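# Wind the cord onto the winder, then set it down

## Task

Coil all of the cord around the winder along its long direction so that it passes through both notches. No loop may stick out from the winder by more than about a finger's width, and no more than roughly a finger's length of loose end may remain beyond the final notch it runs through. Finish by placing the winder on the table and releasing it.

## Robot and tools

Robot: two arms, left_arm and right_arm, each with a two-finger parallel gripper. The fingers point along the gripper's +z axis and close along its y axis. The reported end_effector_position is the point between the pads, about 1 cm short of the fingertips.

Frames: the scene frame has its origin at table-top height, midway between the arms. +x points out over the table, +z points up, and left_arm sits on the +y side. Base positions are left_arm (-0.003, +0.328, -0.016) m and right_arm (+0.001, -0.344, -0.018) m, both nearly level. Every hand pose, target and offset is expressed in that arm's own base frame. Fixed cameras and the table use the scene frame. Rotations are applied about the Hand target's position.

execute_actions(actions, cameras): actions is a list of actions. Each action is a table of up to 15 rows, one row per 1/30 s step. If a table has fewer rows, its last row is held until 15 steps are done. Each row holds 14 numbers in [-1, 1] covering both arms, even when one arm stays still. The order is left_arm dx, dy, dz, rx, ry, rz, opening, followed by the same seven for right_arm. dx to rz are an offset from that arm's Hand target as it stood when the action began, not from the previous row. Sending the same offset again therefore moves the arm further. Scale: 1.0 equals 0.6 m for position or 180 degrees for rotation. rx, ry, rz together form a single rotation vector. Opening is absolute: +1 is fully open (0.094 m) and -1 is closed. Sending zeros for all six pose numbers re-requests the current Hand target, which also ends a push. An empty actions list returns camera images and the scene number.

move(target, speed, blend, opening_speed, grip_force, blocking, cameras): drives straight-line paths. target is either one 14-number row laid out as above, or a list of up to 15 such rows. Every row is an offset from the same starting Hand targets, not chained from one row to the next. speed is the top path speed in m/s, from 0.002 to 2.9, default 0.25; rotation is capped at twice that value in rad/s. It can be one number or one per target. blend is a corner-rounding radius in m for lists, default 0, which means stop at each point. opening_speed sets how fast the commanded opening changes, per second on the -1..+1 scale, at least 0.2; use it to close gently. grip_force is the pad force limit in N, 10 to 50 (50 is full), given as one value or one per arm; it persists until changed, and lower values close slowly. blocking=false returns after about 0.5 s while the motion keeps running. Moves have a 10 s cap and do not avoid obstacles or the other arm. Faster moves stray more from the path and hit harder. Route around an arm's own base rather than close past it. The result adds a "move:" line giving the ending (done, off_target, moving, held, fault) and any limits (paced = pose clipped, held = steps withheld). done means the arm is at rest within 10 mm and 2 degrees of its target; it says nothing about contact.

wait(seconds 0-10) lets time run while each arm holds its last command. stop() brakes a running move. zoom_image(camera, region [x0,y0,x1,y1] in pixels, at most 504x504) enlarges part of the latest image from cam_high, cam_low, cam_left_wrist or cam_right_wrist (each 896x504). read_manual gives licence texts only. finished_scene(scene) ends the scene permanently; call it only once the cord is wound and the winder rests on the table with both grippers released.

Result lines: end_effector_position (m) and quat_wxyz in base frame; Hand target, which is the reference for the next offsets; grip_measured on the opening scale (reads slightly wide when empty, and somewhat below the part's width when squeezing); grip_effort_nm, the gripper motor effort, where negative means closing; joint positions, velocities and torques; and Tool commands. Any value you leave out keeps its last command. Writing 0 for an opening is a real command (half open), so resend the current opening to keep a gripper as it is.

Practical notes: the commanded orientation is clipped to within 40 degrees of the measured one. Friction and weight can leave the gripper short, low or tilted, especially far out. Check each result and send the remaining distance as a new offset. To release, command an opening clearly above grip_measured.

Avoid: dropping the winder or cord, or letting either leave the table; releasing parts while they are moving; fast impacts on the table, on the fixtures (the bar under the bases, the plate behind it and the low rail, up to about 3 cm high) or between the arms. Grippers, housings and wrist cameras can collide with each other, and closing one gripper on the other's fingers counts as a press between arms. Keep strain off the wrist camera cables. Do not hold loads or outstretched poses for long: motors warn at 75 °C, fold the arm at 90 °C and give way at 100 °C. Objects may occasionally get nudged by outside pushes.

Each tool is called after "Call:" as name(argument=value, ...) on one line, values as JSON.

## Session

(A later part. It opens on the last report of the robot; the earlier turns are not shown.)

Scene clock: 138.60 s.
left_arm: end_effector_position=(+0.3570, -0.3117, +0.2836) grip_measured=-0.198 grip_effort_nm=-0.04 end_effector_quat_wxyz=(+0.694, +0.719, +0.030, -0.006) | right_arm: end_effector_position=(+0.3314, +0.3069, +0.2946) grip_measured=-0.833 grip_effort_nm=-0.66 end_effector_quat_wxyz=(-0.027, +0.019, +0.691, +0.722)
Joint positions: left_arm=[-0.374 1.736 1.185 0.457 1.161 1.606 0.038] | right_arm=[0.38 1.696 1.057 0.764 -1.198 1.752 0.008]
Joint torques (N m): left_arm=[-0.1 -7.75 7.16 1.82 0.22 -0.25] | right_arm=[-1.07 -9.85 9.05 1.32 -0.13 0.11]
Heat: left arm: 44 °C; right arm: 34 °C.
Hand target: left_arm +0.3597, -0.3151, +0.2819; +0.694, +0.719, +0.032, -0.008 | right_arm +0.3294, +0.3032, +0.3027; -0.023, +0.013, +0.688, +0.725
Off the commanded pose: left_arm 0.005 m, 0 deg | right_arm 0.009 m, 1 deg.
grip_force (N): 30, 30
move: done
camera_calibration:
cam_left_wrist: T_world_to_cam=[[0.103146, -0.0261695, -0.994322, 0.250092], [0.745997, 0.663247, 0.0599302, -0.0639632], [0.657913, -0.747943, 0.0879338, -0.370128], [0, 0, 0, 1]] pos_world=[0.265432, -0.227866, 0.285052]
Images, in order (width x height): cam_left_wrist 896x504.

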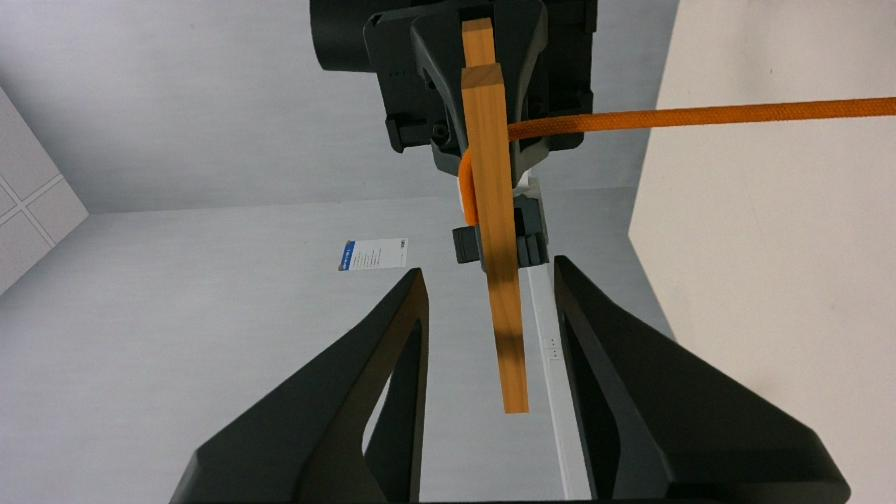

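Call:
move(target=[0, 0, 0, 0, 0, 0, -0.97, 0, 0, 0, 0, 0, 0, -0.97], opening_speed=0.6, cameras=["cam_left_wrist", "cam_right_wrist"])

Scene clock: 140.67 s.
left_arm: end_effector_position=(+0.3578, -0.3120, +0.2808) grip_measured=-0.836 grip_effort_nm=-0.58 end_effector_quat_wxyz=(+0.693, +0.721, +0.033, -0.009) | right_arm: end_effector_position=(+0.3313, +0.3069, +0.2949) grip_measured=-0.833 grip_effort_nm=-0.66 end_effector_quat_wxyz=(-0.027, +0.019, +0.690, +0.723)
Joint positions: left_arm=[-0.374 1.741 1.185 0.454 1.161 1.606 0.008] | right_arm=[0.38 1.696 1.057 0.766 -1.198 1.755 0.008]
Joint torques (N m): left_arm=[-0.1 -8.38 7.13 1.86 0.23 -0.26] | right_arm=[-1.1 -9.84 9.03 1.3 -0.13 0.08]
Heat: left arm: 44 °C; right arm: 34 °C.
Hand target: left_arm +0.3597, -0.3151, +0.2818; +0.694, +0.719, +0.032, -0.008 | right_arm +0.3294, +0.3032, +0.3027; -0.022, +0.013, +0.688, +0.725
Off the commanded pose: left_arm 0.004 m, 0 deg | right_arm 0.009 m, 1 deg.
grip_force (N): 30, 30
move: done
camera_calibration:
cam_left_wrist: T_world_to_cam=[[0.0950082, -0.0229356, -0.995212, 0.25135], [0.746436, 0.663099, 0.0559769, -0.0632913], [0.658641, -0.74818, 0.0801198, -0.368894], [0, 0, 0, 1]] pos_world=[0.266331, -0.228266, 0.283245]
cam_right_wrist: T_world_to_cam=[[-0.204414, 0.087652, -0.974952, 0.340105], [-0.745296, -0.659645, 0.0969587, 0.434591], [-0.634624, 0.746448, 0.200168, 0.0442735], [0, 0, 0, 1]] pos_world=[0.421518, 0.223817, 0.280587]
Images, in order (width x height): cam_left_wrist 896x504, cam_right_wrist 896x504.

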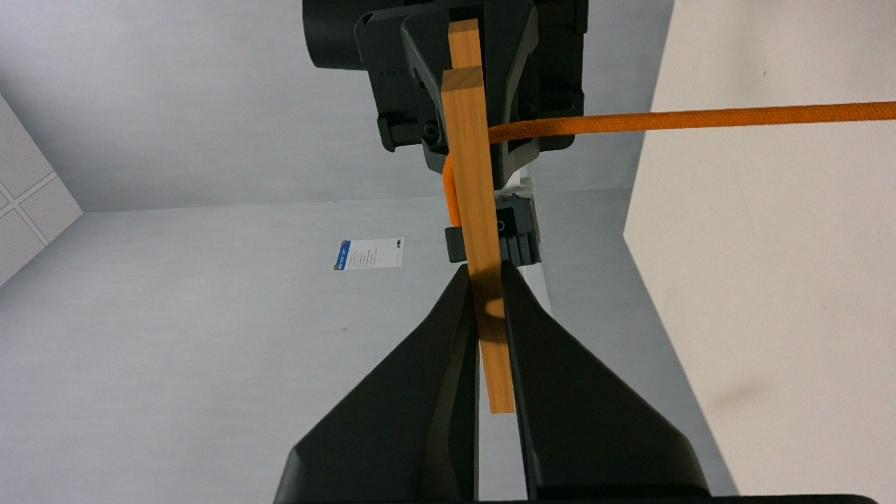

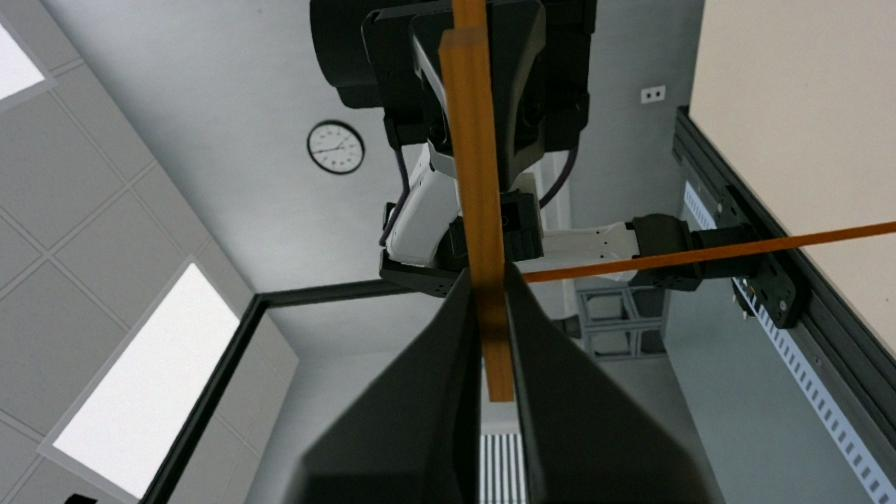

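Call:
move(target=[0, 0, 0, 0, 0, 0, -0.97, 0, 0, 0, 0, 0, 0, -0.2], opening_speed=1.5, cameras=["cam_left_wrist", "cam_right_wrist"])

Scene clock: 145.37 s.
left_arm: end_effector_position=(+0.3579, -0.3120, +0.2809) grip_measured=-0.837 grip_effort_nm=-0.62 end_effector_quat_wxyz=(+0.693, +0.720, +0.033, -0.008) | right_arm: end_effector_position=(+0.3312, +0.3069, +0.2948) grip_measured=-0.202 grip_effort_nm=0.09 end_effector_quat_wxyz=(-0.028, +0.019, +0.690, +0.723)
Joint positions: left_arm=[-0.374 1.741 1.185 0.455 1.161 1.606 0.008] | right_arm=[0.38 1.696 1.057 0.765 -1.199 1.755 0.038]
Joint torques (N m): left_arm=[-0.09 -8.38 7.15 1.84 0.24 -0.26] | right_arm=[-1.07 -9.83 9.05 1.31 -0.12 0.08]
Heat: left arm: 44 °C; right arm: 35 °C.
Hand target: left_arm +0.3597, -0.3151, +0.2818; +0.694, +0.719, +0.032, -0.008 | right_arm +0.3294, +0.3032, +0.3027; -0.023, +0.013, +0.688, +0.725
Off the commanded pose: left_arm 0.004 m, 0 deg | right_arm 0.009 m, 1 deg.
grip_force (N): 30, 30
move: done
camera_calibration:
cam_left_wrist: T_world_to_cam=[[0.0956989, -0.0232363, -0.995139, 0.251068], [0.746154, 0.663392, 0.0562648, -0.063306], [0.65886, -0.747911, 0.0808238, -0.369157], [0, 0, 0, 1]] pos_world=[0.266432, -0.228266, 0.283246]
cam_right_wrist: T_world_to_cam=[[-0.205848, 0.086988, -0.97471, 0.340566], [-0.744631, -0.660193, 0.0983391, 0.434057], [-0.634942, 0.746042, 0.200673, 0.0442588], [0, 0, 0, 1]] pos_world=[0.421419, 0.223917, 0.280387]
Images, in order (width x height): cam_left_wrist 896x504, cam_right_wrist 896x504.

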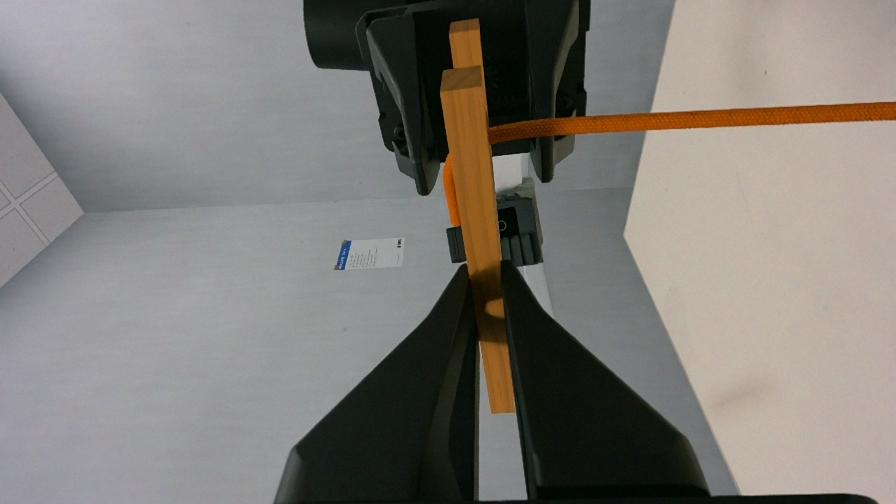

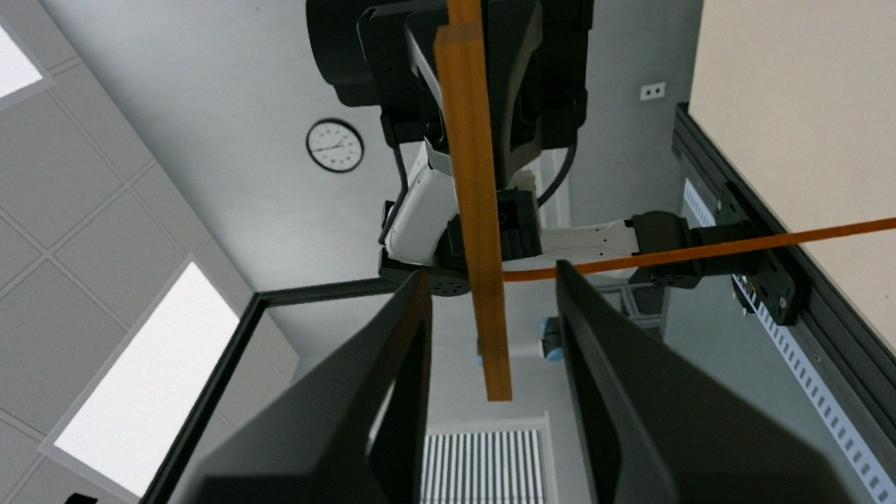

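Call:
move(target=[[0, 0, 0, 0, 0, 0, -0.97, 0, -0.1167, 0, 0, 0, 0, -0.2], [0, 0, 0, -0.0219, 0.6657, 0.024, -0.97, 0, -0.1167, 0, 0.0085, -0.6655, -0.0353, -0.2], [0, 0, 0, -0.0322, 0.9763, 0.0352, -0.97, 0, -0.1167, 0, -0.0125, 0.9776, 0.0519, -0.2]], speed=[0.2, 0.5, 0.5], blend=[0.02, 0.02, 0], cameras=["cam_left_wrist", "cam_right_wrist", "cam_low"])

Scene clock: 152.03 s.
left_arm: end_effector_position=(+0.3578, -0.3120, +0.2794) grip_measured=-0.837 grip_effort_nm=-0.62 end_effector_quat_wxyz=(+0.012, -0.012, +0.723, -0.691) | right_arm: end_effector_position=(+0.3334, +0.2363, +0.2954) grip_measured=-0.202 grip_effort_nm=0.08 end_effector_quat_wxyz=(+0.726, -0.688, -0.006, +0.012)
Joint positions: left_arm=[-0.374 1.741 1.185 0.444 1.16 -1.468 0.008] | right_arm=[0.183 1.679 0.971 1.039 -1.404 -1.237 0.038]
Joint torques (N m): left_arm=[-0.12 -8.62 7.31 2.14 0.22 -0.03] | right_arm=[-0.91 -10.47 6.97 0.88 0.14 0.11]
Heat: left arm: 44 °C; right arm: 35 °C.
Hand target: left_arm +0.3598, -0.3151, +0.2819; +0.017, -0.006, +0.720, -0.694 | right_arm +0.3294, +0.2332, +0.3026; +0.726, -0.688, -0.010, -0.001
Off the commanded pose: left_arm 0.004 m, 1 deg | right_arm 0.009 m, 2 deg.
grip_force (N): 30, 30
move: done
camera_calibration:
cam_left_wrist: T_world_to_cam=[[-0.148286, -0.115342, 0.982195, -0.244322], [-0.786481, 0.615867, -0.0464151, 0.499067], [-0.599548, -0.779361, -0.182039, 0.14504], [0, 0, 0, 1]] pos_world=[0.443236, -0.222501, 0.289539]
cam_right_wrist: T_world_to_cam=[[0.146208, -0.00481189, 0.989242, -0.32811], [0.774609, -0.621428, -0.117509, -0.062881], [0.615309, 0.783456, -0.0871308, -0.242517], [0, 0, 0, 1]] pos_world=[0.245903, 0.149347, 0.29606]
Images, in order (width x height): cam_low 896x504, cam_left_wrist 896x504, cam_right_wrist 896x504.

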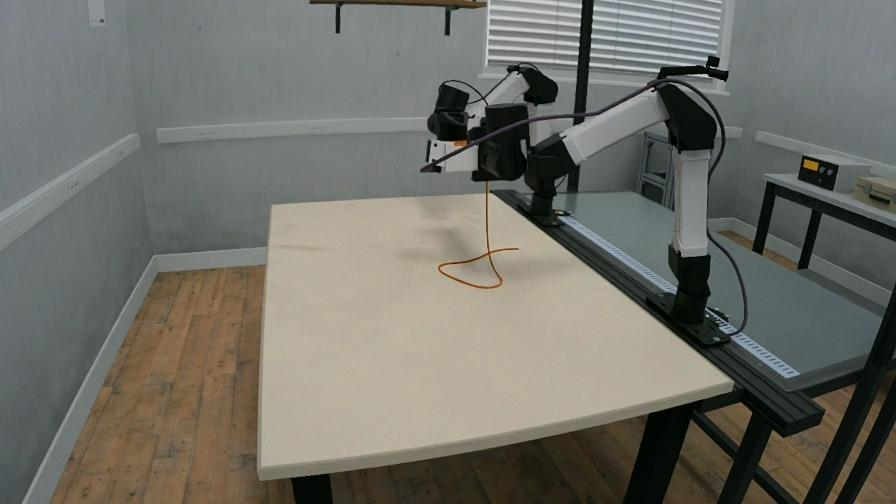

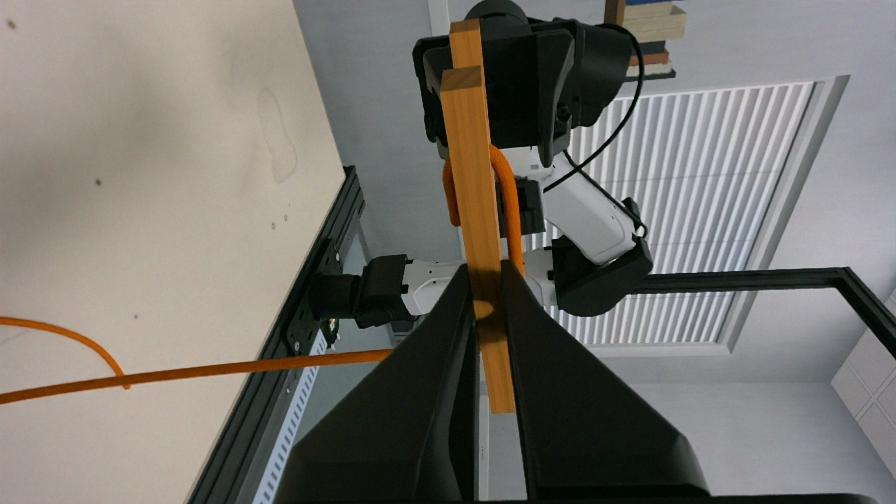

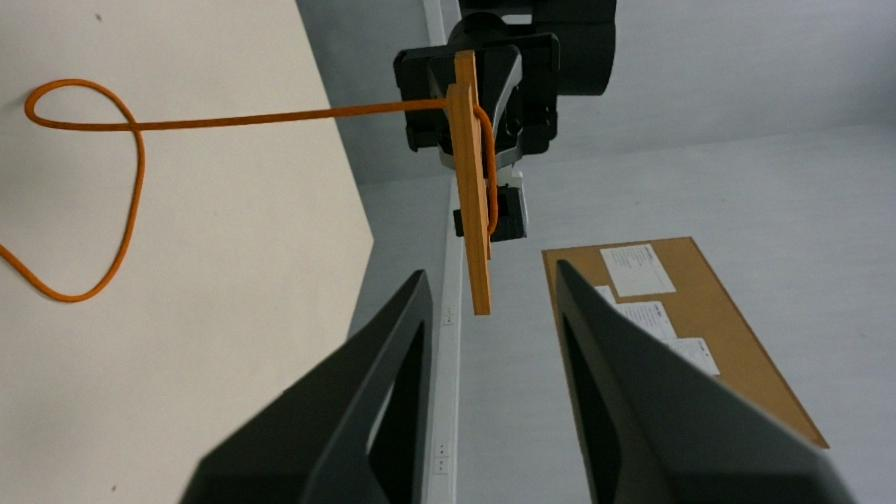

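Call:
zoom_image(camera="cam_right_wrist", region=[400, 30, 600, 230])

Call:
zoom_image(camera="cam_right_wrist", region=[400, 180, 600, 380])

Scaled by 2.520 from the camera's 896x504 image, which has a finer 1280x720 frame.

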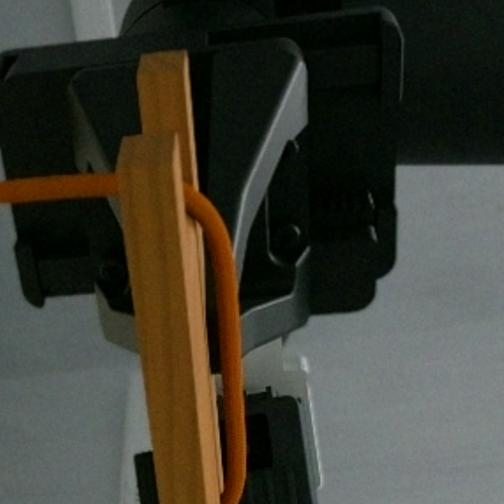

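Scaled by 2.520 from the camera's 896x504 image, which has a finer 1280x720 frame.

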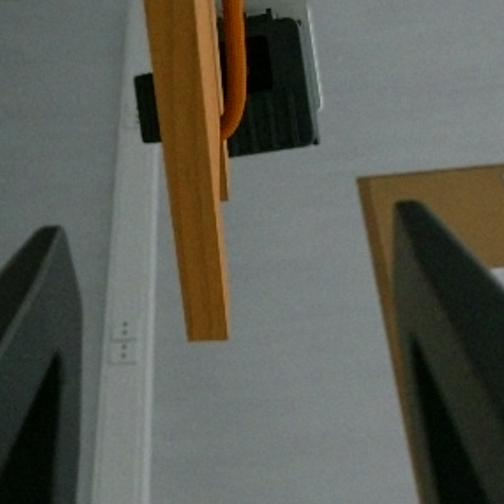

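Call:
move(target=[0, 0, 0, 0, 0, 0, -0.97, 0.0302, 0.1053, -0.0067, 0, 0, 0, 0.2], speed=0.15, cameras=["cam_right_wrist"])

Scene clock: 157.17 s.
left_arm: end_effector_position=(+0.3578, -0.3120, +0.2794) grip_measured=-0.837 grip_effort_nm=-0.62 end_effector_quat_wxyz=(+0.012, -0.012, +0.723, -0.691) | right_arm: end_effector_position=(+0.3399, +0.2940, +0.2895) grip_measured=+0.198 grip_effort_nm=0.09 end_effector_quat_wxyz=(+0.724, -0.690, -0.004, +0.013)
Joint positions: left_arm=[-0.374 1.741 1.185 0.444 1.16 -1.468 0.008] | right_arm=[0.336 1.73 1.063 0.822 -1.255 -1.411 0.056]
Joint torques (N m): left_arm=[-0.12 -8.69 7.3 2.13 0.22 -0.03] | right_arm=[-0.29 -7.16 12.59 1 0.11 0.11]
Heat: left arm: 44 °C; right arm: 34 °C.
Hand target: left_arm +0.3598, -0.3151, +0.2819; +0.017, -0.006, +0.720, -0.694 | right_arm +0.3475, +0.2963, +0.2987; +0.726, -0.688, -0.010, -0.001
Off the commanded pose: left_arm 0.004 m, 1 deg | right_arm 0.012 m, 2 deg.
grip_force (N): 30, 30
move: off_target (right_arm)
camera_calibration:
cam_right_wrist: T_world_to_cam=[[0.150789, 0.000884798, 0.988566, -0.325935], [0.773279, -0.623104, -0.117393, -0.0317842], [0.615875, 0.782139, -0.0946416, -0.28979], [0, 0, 0, 1]] pos_world=[0.2522, 0.20714, 0.29105]
Images, in order (width x height): cam_right_wrist 896x504.

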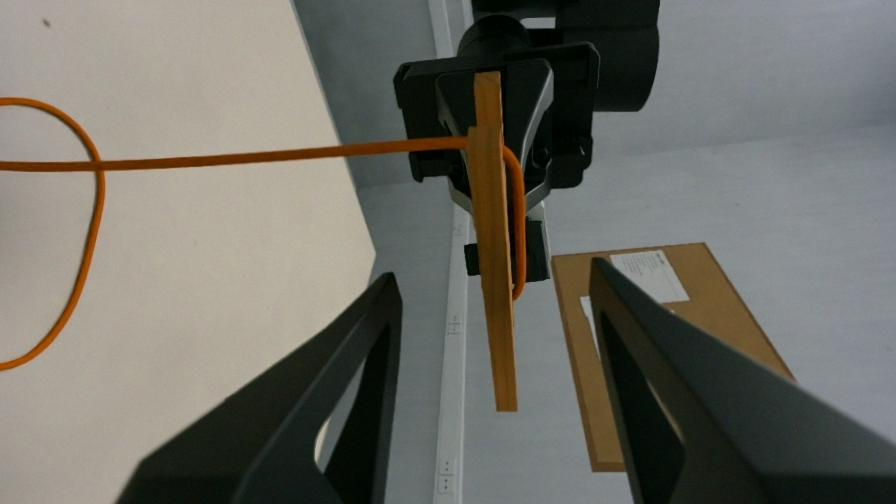

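Call:
zoom_image(camera="cam_right_wrist", region=[400, 80, 600, 280])

Call:
zoom_image(camera="cam_right_wrist", region=[400, 240, 600, 440])

Scaled by 2.520 from the camera's 896x504 image, which has a finer 1280x720 frame.

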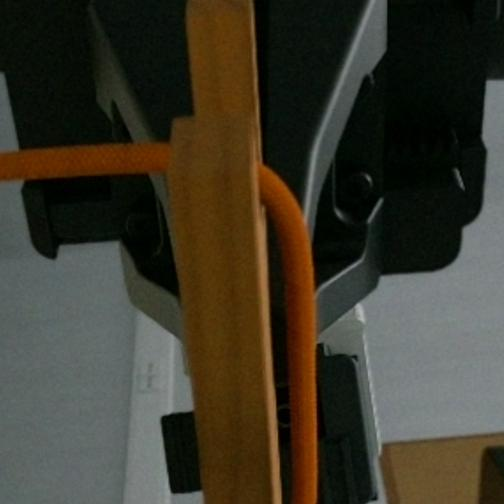

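Scaled by 2.520 from the camera's 896x504 image, which has a finer 1280x720 frame.

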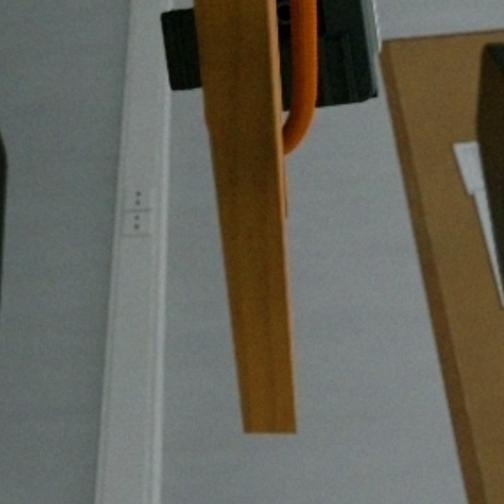

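Call:
move(target=[0, 0, 0, 0, 0, 0, -0.97, 0.01, 0.0095, 0.005, 0, 0, 0, 0], speed=0.08, cameras=["cam_right_wrist", "cam_left_wrist"])

Scene clock: 159.30 s.
left_arm: end_effector_position=(+0.3578, -0.3120, +0.2794) grip_measured=-0.837 grip_effort_nm=-0.62 end_effector_quat_wxyz=(+0.012, -0.012, +0.723, -0.691) | right_arm: end_effector_position=(+0.3467, +0.2986, +0.2933) grip_measured=+0.002 grip_effort_nm=-0.09 end_effector_quat_wxyz=(+0.724, -0.690, -0.004, +0.011)
Joint positions: left_arm=[-0.374 1.741 1.185 0.444 1.16 -1.468 0.008] | right_arm=[0.342 1.75 1.103 0.8 -1.246 -1.417 0.047]
Joint torques (N m): left_arm=[-0.08 -8.64 7.31 2.14 0.23 -0.02] | right_arm=[-0.01 -7.2 12.67 1 0.1 0.09]
Heat: left arm: 44 °C; right arm: 34 °C.
Hand target: left_arm +0.3598, -0.3151, +0.2819; +0.017, -0.006, +0.720, -0.694 | right_arm +0.3536, +0.3020, +0.3017; +0.726, -0.688, -0.010, -0.001
Off the commanded pose: left_arm 0.004 m, 1 deg | right_arm 0.011 m, 2 deg.
grip_force (N): 30, 30
move: off_target (right_arm)
camera_calibration:
cam_left_wrist: T_world_to_cam=[[-0.148286, -0.115342, 0.982195, -0.244322], [-0.786481, 0.615867, -0.0464151, 0.499067], [-0.599548, -0.779361, -0.182039, 0.14504], [0, 0, 0, 1]] pos_world=[0.443236, -0.222501, 0.289539]
cam_right_wrist: T_world_to_cam=[[0.147754, -0.000567205, 0.989024, -0.329425], [0.771364, -0.625808, -0.115595, -0.0328131], [0.619005, 0.779977, -0.0920279, -0.29842], [0, 0, 0, 1]] pos_world=[0.258708, 0.212039, 0.294553]
Images, in order (width x height): cam_left_wrist 896x504, cam_right_wrist 896x504.

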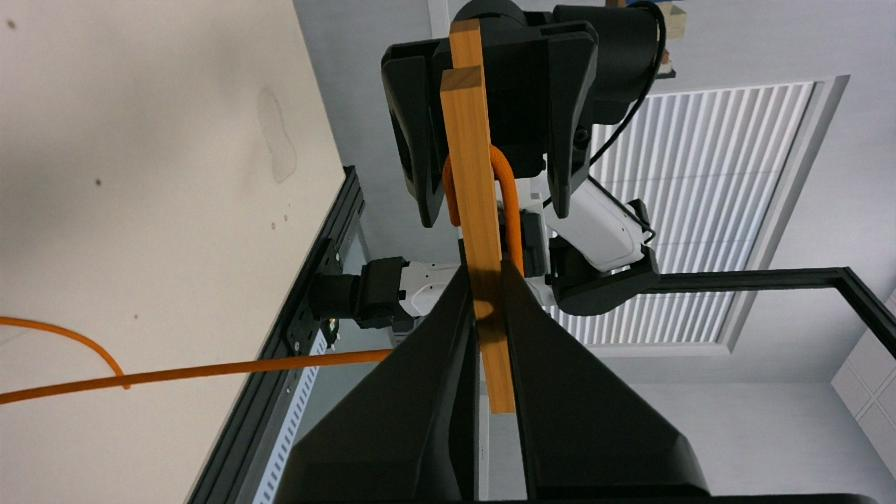

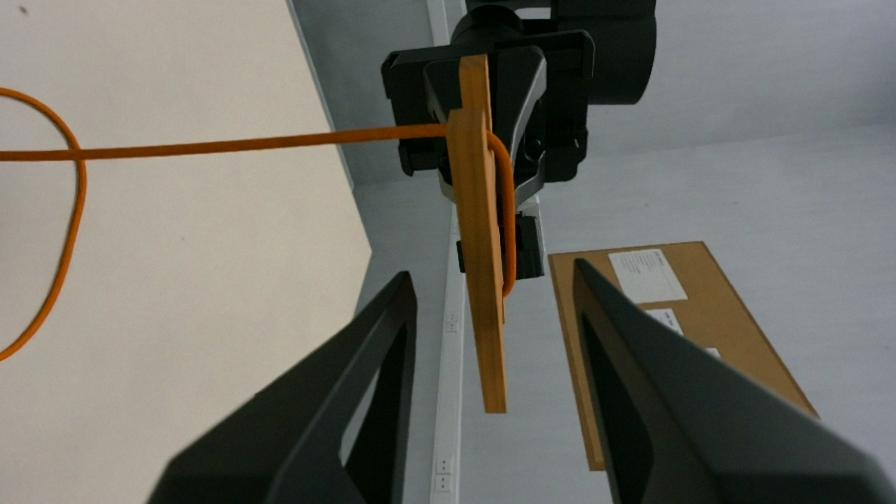

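Call:
move(target=[0, 0, 0, 0, 0, 0, -0.97, 0, 0, 0, 0, 0, 0, -0.97], opening_speed=0.8, cameras=[])

Scene clock: 162.20 s.
left_arm: end_effector_position=(+0.3579, -0.3120, +0.2806) grip_measured=-0.837 grip_effort_nm=-0.62 end_effector_quat_wxyz=(+0.014, -0.010, +0.721, -0.692) | right_arm: end_effector_position=(+0.3469, +0.2986, +0.2925) grip_measured=-0.838 grip_effort_nm=-0.60 end_effector_quat_wxyz=(+0.723, -0.690, -0.002, +0.012)
Joint positions: left_arm=[-0.374 1.741 1.185 0.453 1.16 -1.47 0.008] | right_arm=[0.342 1.75 1.103 0.793 -1.245 -1.418 0.008]
Joint torques (N m): left_arm=[-0.12 -8.62 7.27 2.05 0.21 -0.02] | right_arm=[-0.01 -7.23 12.67 1.05 0.09 0.1]
Heat: left arm: 44 °C; right arm: 34 °C.
Hand target: left_arm +0.3598, -0.3151, +0.2819; +0.017, -0.006, +0.720, -0.694 | right_arm +0.3536, +0.3020, +0.3016; +0.726, -0.688, -0.010, -0.001
Off the commanded pose: left_arm 0.004 m, 1 deg | right_arm 0.012 m, 2 deg.
grip_force (N): 30, 30
move: off_target (right_arm)
No camera images: "cameras" was empty.

Call:
move(target=[[0, 0, 0, 0, 0, 0, 0.0, 0, 0, 0, 0, 0, 0, -0.97], [0, 0.1167, 0, 0, 0, 0, 0.0, 0, 0, 0, 0, 0, 0, -0.97], [0, 0.1167, 0, 0.0219, -0.6661, -0.0246, 0.0, 0, 0, 0, -0.0088, 0.666, 0.0354, -0.97], [0, 0.1167, 0, 0.0324, -0.9881, -0.0365, 0.0, 0, 0, 0, -0.013, 0.9879, 0.0525, -0.97]], speed=[0.25, 0.2, 0.5, 0.5], blend=[0, 0.02, 0.02, 0], opening_speed=1.5, cameras=["cam_left_wrist", "cam_right_wrist"])

Scene clock: 170.03 s.
left_arm: end_effector_position=(+0.3608, -0.2445, +0.2587) grip_measured=-0.001 grip_effort_nm=0.12 end_effector_quat_wxyz=(+0.690, +0.723, +0.039, -0.018) | right_arm: end_effector_position=(+0.3498, +0.2997, +0.2967) grip_measured=-0.839 grip_effort_nm=-0.66 end_effector_quat_wxyz=(+0.003, -0.017, +0.692, +0.721)
Joint positions: left_arm=[-0.196 1.707 1.091 0.407 1.342 1.696 0.047] | right_arm=[0.342 1.75 1.132 0.746 -1.245 1.663 0.008]
Joint torques (N m): left_arm=[0.16 -12.38 8.73 1.48 0.31 -0.12] | right_arm=[0.02 -7.58 10.55 1.5 0.07 0.12]
Heat: left arm: 44 °C; right arm: 35 °C.
Hand target: left_arm +0.3598, -0.2450, +0.2820; +0.694, +0.720, +0.018, +0.005 | right_arm +0.3535, +0.3020, +0.3017; +0.013, -0.022, +0.688, +0.725
Off the commanded pose: left_arm 0.023 m, 4 deg | right_arm 0.007 m, 1 deg.
grip_force (N): 30, 30
move: off_target (left_arm)
camera_calibration:
cam_left_wrist: T_world_to_cam=[[0.0738003, -0.0173238, -0.997123, 0.240182], [0.750368, 0.659549, 0.0440783, -0.108383], [0.656888, -0.751462, 0.0616741, -0.313937], [0, 0, 0, 1]] pos_world=[0.269823, -0.160267, 0.26363]
cam_right_wrist: T_world_to_cam=[[-0.112389, 0.0828547, -0.990204, 0.319984], [-0.748121, -0.662909, 0.0294435, 0.465363], [-0.653976, 0.744101, 0.136489, 0.0873026], [0, 0, 0, 1]] pos_world=[0.441204, 0.217019, 0.291232]
Images, in order (width x height): cam_left_wrist 896x504, cam_right_wrist 896x504.

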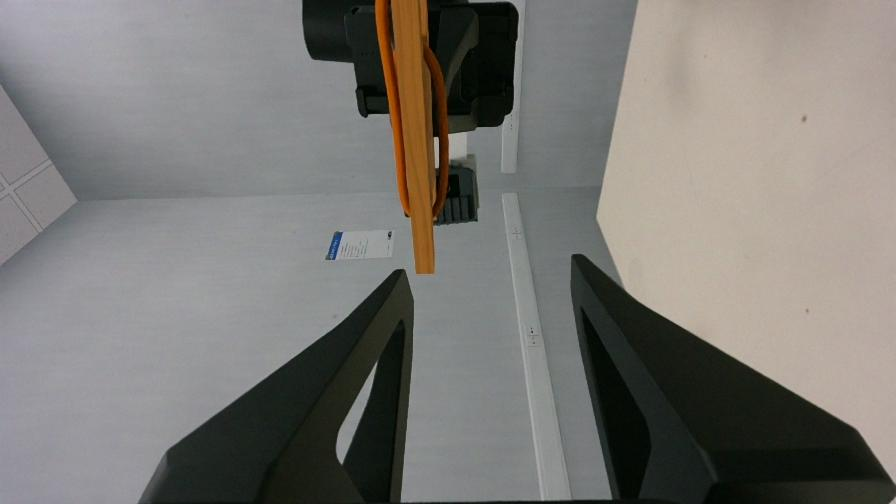

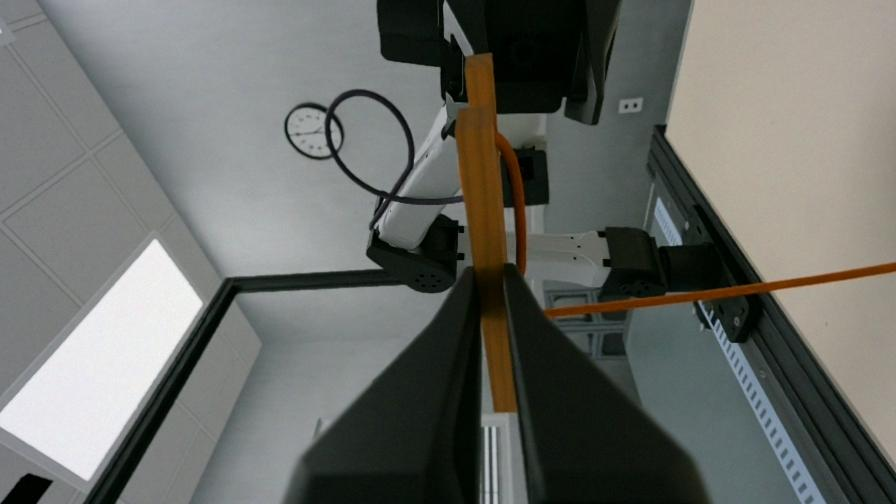

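Call:
move(target=[-0.003, -0.0792, 0.0217, 0, -0.0217, 0, 0.0, 0, 0, 0, 0, 0, 0, -0.97], speed=0.15, cameras=["cam_left_wrist"])

Scene clock: 173.20 s.
left_arm: end_effector_position=(+0.3567, -0.2899, +0.2800) grip_measured=-0.001 grip_effort_nm=0.12 end_effector_quat_wxyz=(+0.690, +0.724, +0.009, +0.015) | right_arm: end_effector_position=(+0.3497, +0.2997, +0.2967) grip_measured=-0.839 grip_effort_nm=-0.66 end_effector_quat_wxyz=(+0.003, -0.017, +0.692, +0.721)
Joint positions: left_arm=[-0.32 1.707 1.158 0.413 1.214 1.708 0.047] | right_arm=[0.342 1.75 1.132 0.746 -1.245 1.664 0.008]
Joint torques (N m): left_arm=[-0.05 -9.88 8.99 1.65 0.25 -0.06] | right_arm=[0.02 -7.57 10.54 1.49 0.07 0.12]
Heat: left arm: 45 °C; right arm: 35 °C.
Hand target: left_arm +0.3580, -0.2925, +0.2950; +0.694, +0.719, -0.006, +0.029 | right_arm +0.3535, +0.3020, +0.3017; +0.013, -0.021, +0.688, +0.725
Off the commanded pose: left_arm 0.015 m, 2 deg | right_arm 0.007 m, 1 deg.
grip_force (N): 30, 30
move: off_target (left_arm)
camera_calibration:
cam_left_wrist: T_world_to_cam=[[0.162373, -0.0143134, -0.986626, 0.227216], [0.742419, 0.660405, 0.112602, -0.0923647], [0.64996, -0.750773, 0.117858, -0.35965], [0, 0, 0, 1]] pos_world=[0.265438, -0.205766, 0.276965]
Images, in order (width x height): cam_left_wrist 896x504.

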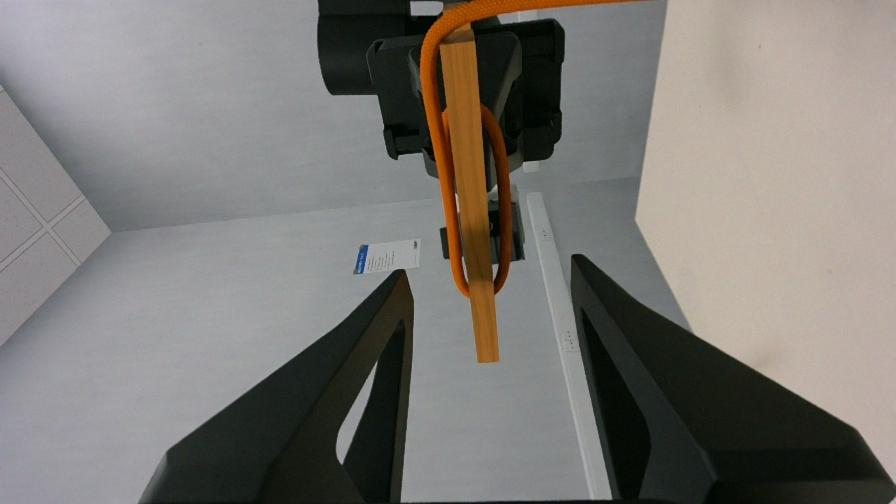

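Call:
zoom_image(camera="cam_left_wrist", region=[380, 0, 680, 300])

Call:
execute_actions(actions=[], cameras=["cam_high", "cam_low", "cam_right_wrist"])

Scaled by 1.680 from the camera's 896x504 image, which has a finer 1280x720 frame.

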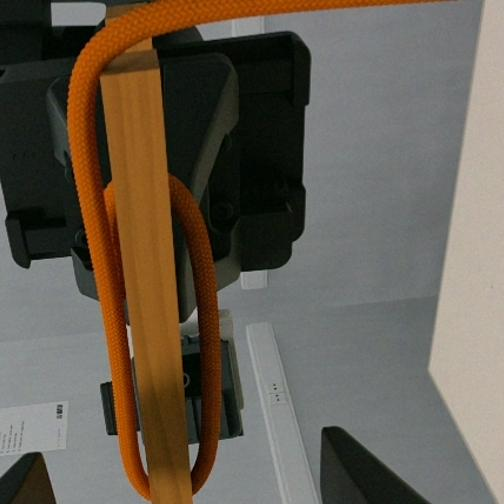

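Scene clock: 173.63 s.
left_arm: end_effector_position=(+0.3568, -0.2899, +0.2800) grip_measured=-0.001 grip_effort_nm=0.13 end_effector_quat_wxyz=(+0.690, +0.724, +0.009, +0.015) | right_arm: end_effector_position=(+0.3497, +0.2997, +0.2967) grip_measured=-0.839 grip_effort_nm=-0.66 end_effector_quat_wxyz=(+0.003, -0.017, +0.692, +0.721)
Joint positions: left_arm=[-0.32 1.707 1.158 0.413 1.214 1.708 0.047] | right_arm=[0.342 1.75 1.132 0.746 -1.245 1.664 0.008]
Joint velocities: within noise
Joint torques (N m): left_arm=[-0.09 -9.85 8.95 1.65 0.26 -0.09] | right_arm=[0.02 -7.58 10.55 1.49 0.07 0.12]
Heat: left arm: 45 °C; right arm: 35 °C.
Hand target: left_arm +0.3580, -0.2925, +0.2950; +0.694, +0.719, -0.006, +0.029 | right_arm +0.3535, +0.3020, +0.3017; +0.013, -0.021, +0.688, +0.725
Tool commands: left_gripper/opening=+0.0 right_gripper/opening=-0.97
Off the commanded pose: left_arm 0.015 m, 2 deg | right_arm 0.007 m, 1 deg.
grip_force (N): 30, 30
camera_calibration:
cam_right_wrist: T_world_to_cam=[[-0.112523, 0.0830094, -0.990176, 0.320002], [-0.748074, -0.662963, 0.0294325, 0.465357], [-0.654006, 0.744036, 0.136696, 0.0872702], [0, 0, 0, 1]] pos_world=[0.441204, 0.217019, 0.291232]
Images, in order (width x height): cam_high 896x504, cam_low 896x504, cam_right_wrist 896x504.

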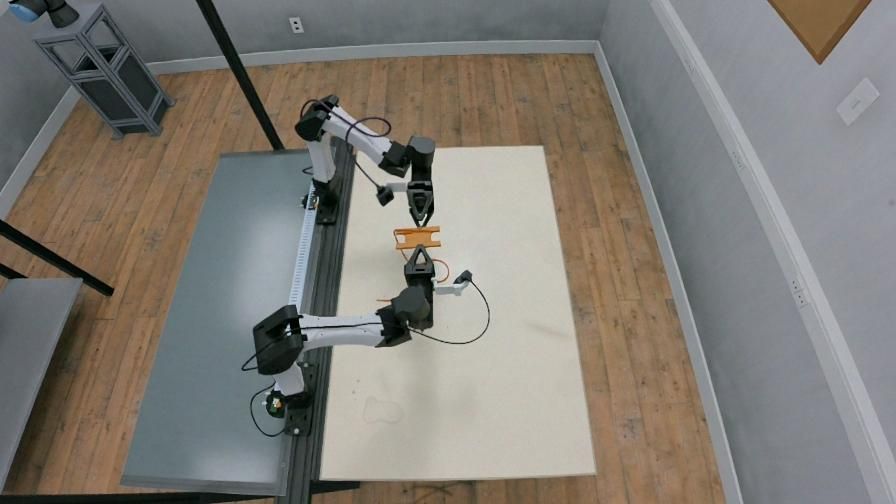

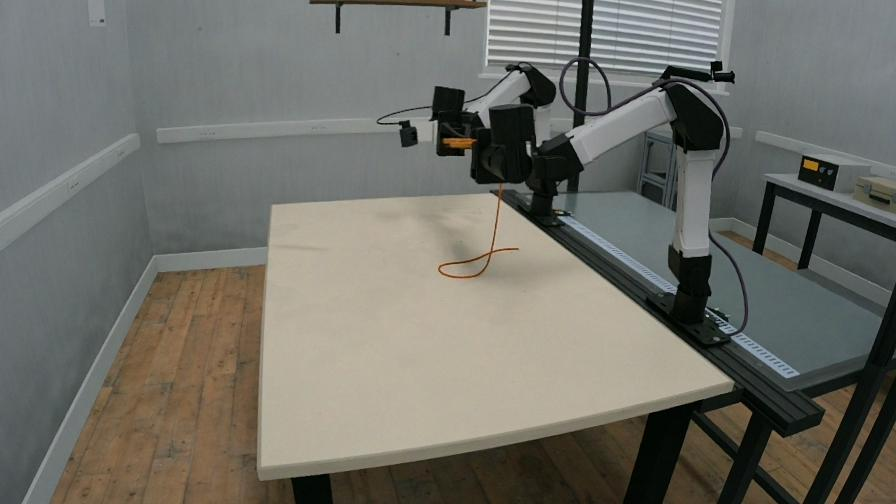

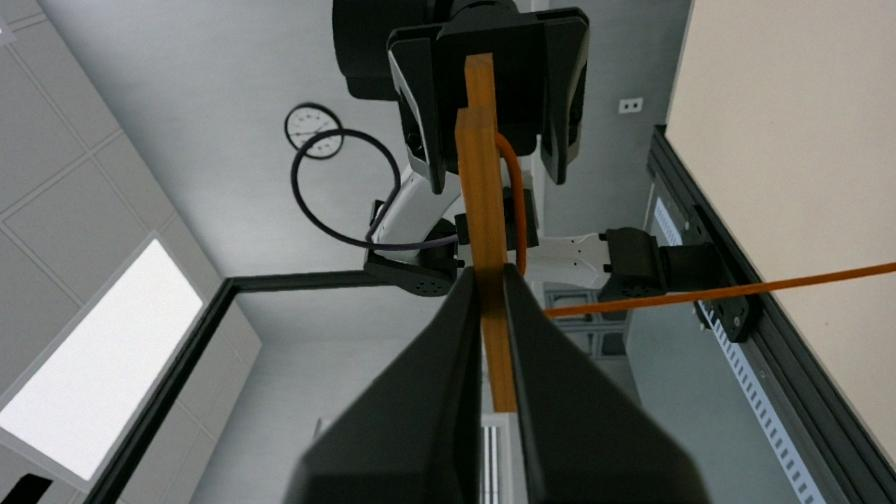

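Call:
zoom_image(camera="cam_high", region=[360, 200, 480, 300])

Scaled by 4.200 from the camera's 896x504 image, which has a finer 1280x720 frame.

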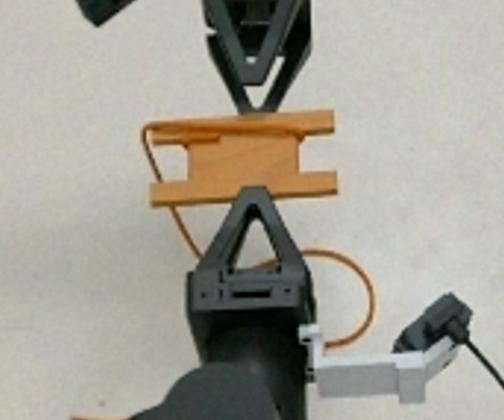

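Call:
move(target=[0, 0.0833, 0, 0, 0, 0, 0.0, 0, 0, 0, 0.1221, -0.1356, -0.0339, -0.97], speed=0.25, cameras=["cam_left_wrist", "cam_high", "cam_right_wrist"])

Scene clock: 180.40 s.
left_arm: end_effector_position=(+0.3659, -0.2448, +0.2834) grip_measured=-0.001 grip_effort_nm=0.13 end_effector_quat_wxyz=(+0.692, +0.722, +0.007, +0.023) | right_arm: end_effector_position=(+0.3574, +0.3042, +0.2965) grip_measured=-0.839 grip_effort_nm=-0.66 end_effector_quat_wxyz=(+0.186, -0.108, +0.593, +0.776)
Joint positions: left_arm=[-0.196 1.688 1.158 0.354 1.329 1.765 0.047] | right_arm=[0.375 1.931 1.036 1.496 -1.063 1.695 0.008]
Joint torques (N m): left_arm=[0.62 -12.42 5.97 1.51 0.49 -0.11] | right_arm=[-0.02 -9.01 6.31 1.64 0.36 -0.02]
Heat: left arm: 46 °C; right arm: 35 °C.
Hand target: left_arm +0.3580, -0.2425, +0.2949; +0.694, +0.719, -0.006, +0.029 | right_arm +0.3535, +0.3021, +0.3016; +0.199, -0.134, +0.520, +0.819
Off the commanded pose: left_arm 0.014 m, 2 deg | right_arm 0.007 m, 10 deg.
joint sent to its limit (right arm) — joint 4 (wrist pitch), upper limit. The joint targets are off in orientation, not in position.
grip_force (N): 30, 30
move: off_target (left_arm, right_arm)
camera_calibration:
cam_left_wrist: T_world_to_cam=[[0.176208, -0.0176955, -0.984194, 0.223125], [0.735284, 0.667114, 0.119649, -0.127133], [0.654452, -0.744745, 0.130562, -0.335985], [0, 0, 0, 1]] pos_world=[0.274049, -0.161463, 0.278676]
cam_right_wrist: T_world_to_cam=[[0.287686, 0.291535, -0.912274, 0.0906984], [-0.755532, -0.516296, -0.40325, 0.560425], [-0.588564, 0.805262, 0.0717331, 0.0662378], [0, 0, 0, 1]] pos_world=[0.436311, 0.209564, 0.303981]
Images, in order (width x height): cam_high 896x504, cam_left_wrist 896x504, cam_right_wrist 896x504.

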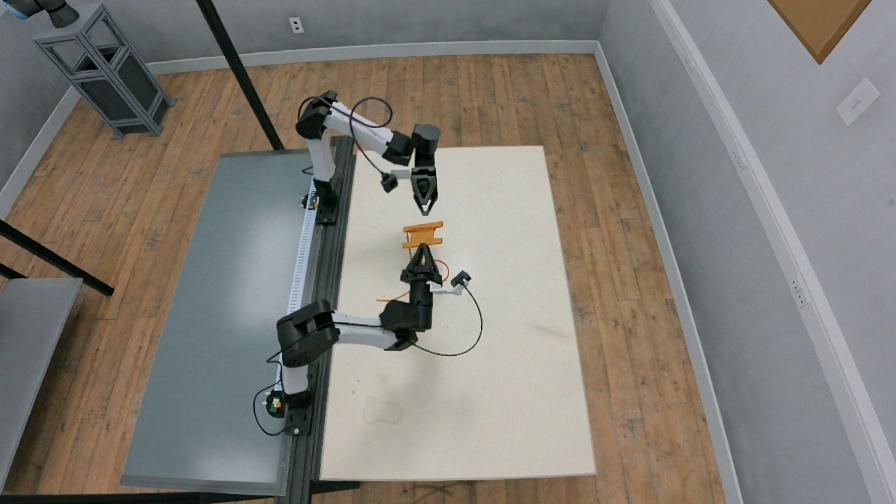

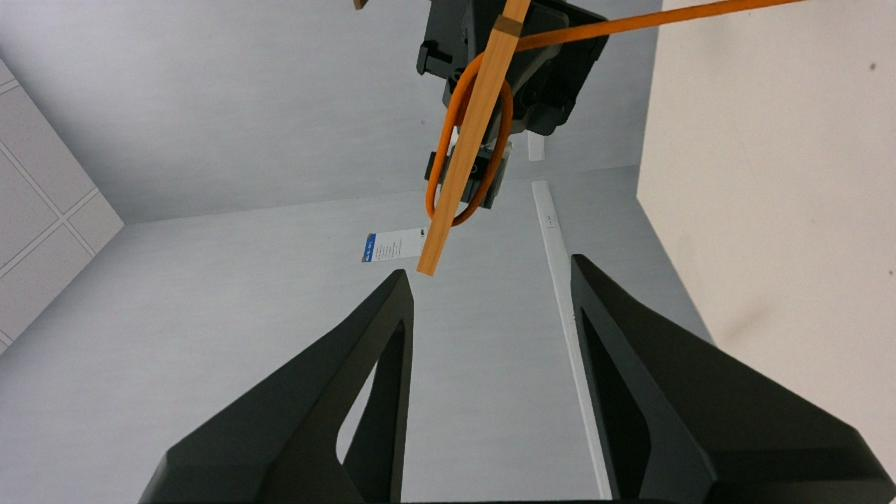

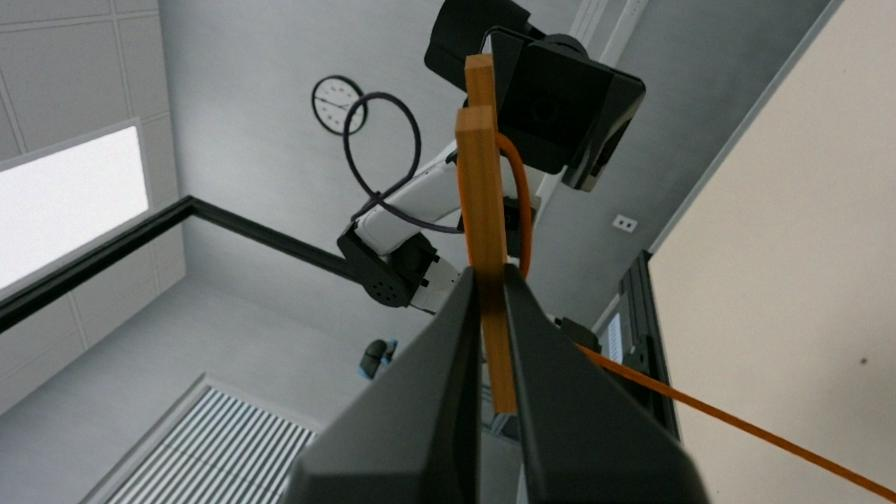

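Call:
zoom_image(camera="cam_left_wrist", region=[400, 0, 600, 200])

Call:
zoom_image(camera="cam_high", region=[370, 200, 470, 280])

Scaled by 2.520 from the camera's 896x504 image, which has a finer 1280x720 frame.

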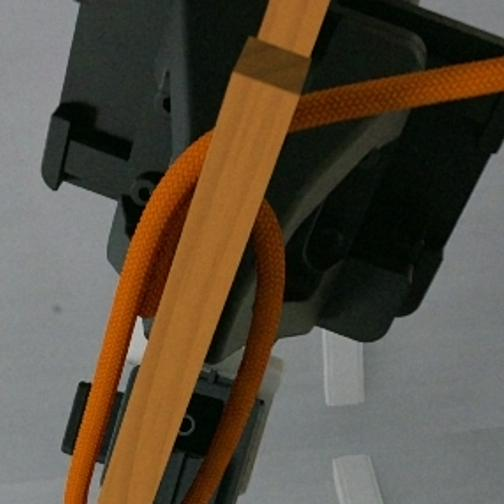

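Scaled by 5.040 from the camera's 896x504 image, which has a finer 1280x720 frame.

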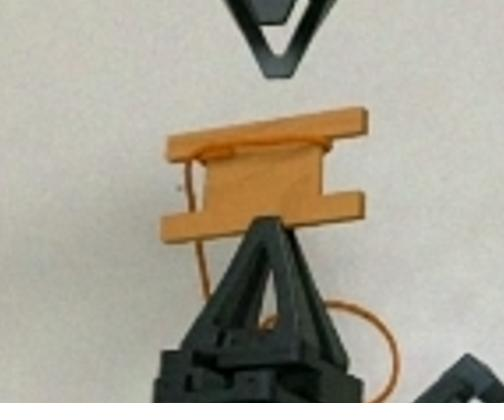

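Call:
move(target=[0, 0, 0, 0, 0, 0, 0.0, 0, 0, 0, -0.1057, 0.1345, 0.0374, -0.97], speed=0.25, cameras=["cam_left_wrist", "cam_high"])

Scene clock: 183.10 s.
left_arm: end_effector_position=(+0.3658, -0.2448, +0.2834) grip_measured=-0.001 grip_effort_nm=0.12 end_effector_quat_wxyz=(+0.692, +0.722, +0.007, +0.023) | right_arm: end_effector_position=(+0.3539, +0.3075, +0.2697) grip_measured=-0.839 grip_effort_nm=-0.66 end_effector_quat_wxyz=(-0.016, +0.009, +0.678, +0.734)
Joint positions: left_arm=[-0.196 1.688 1.158 0.354 1.329 1.765 0.047] | right_arm=[0.361 1.842 1.067 1.001 -1.211 1.819 0.008]
Joint torques (N m): left_arm=[0.61 -12.42 5.98 1.49 0.47 -0.09] | right_arm=[-1.54 -13 12.36 1.26 -0.1 -0.03]
Heat: left arm: 46 °C; right arm: 35 °C.
Hand target: left_arm +0.3580, -0.2425, +0.2949; +0.694, +0.719, -0.006, +0.029 | right_arm +0.3535, +0.3021, +0.3016; +0.013, -0.021, +0.669, +0.743
Off the commanded pose: left_arm 0.014 m, 2 deg | right_arm 0.032 m, 5 deg.
grip_force (N): 30, 30
move: off_target (left_arm, right_arm)
camera_calibration:
cam_left_wrist: T_world_to_cam=[[0.176197, -0.0177699, -0.984195, 0.223134], [0.735526, 0.66685, 0.119638, -0.127165], [0.654184, -0.74498, 0.130567, -0.335885], [0, 0, 0, 1]] pos_world=[0.273949, -0.161463, 0.278676]
Images, in order (width x height): cam_high 896x504, cam_left_wrist 896x504.

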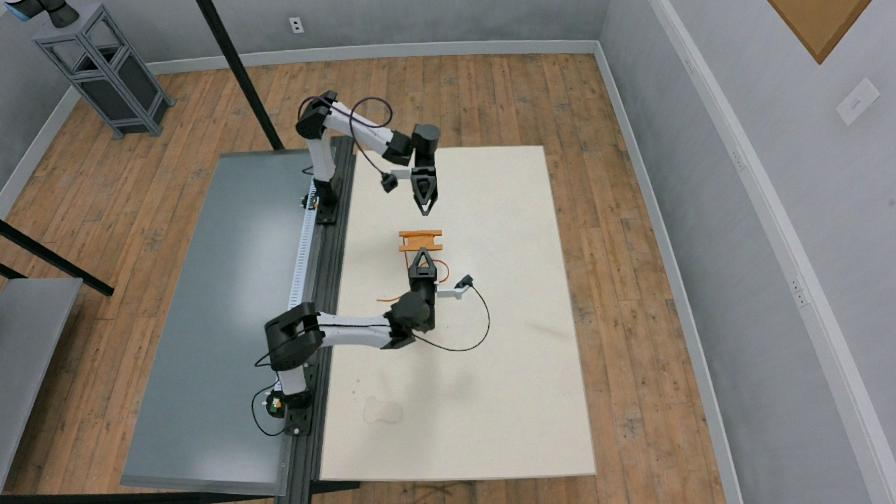

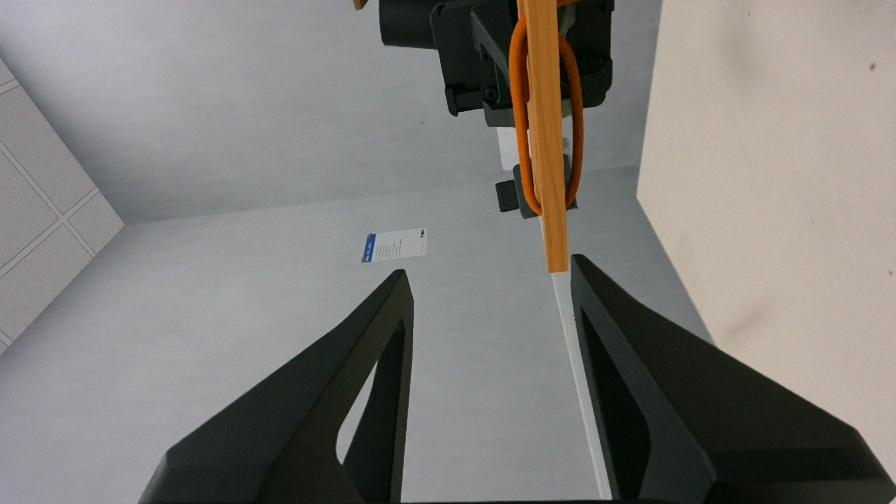

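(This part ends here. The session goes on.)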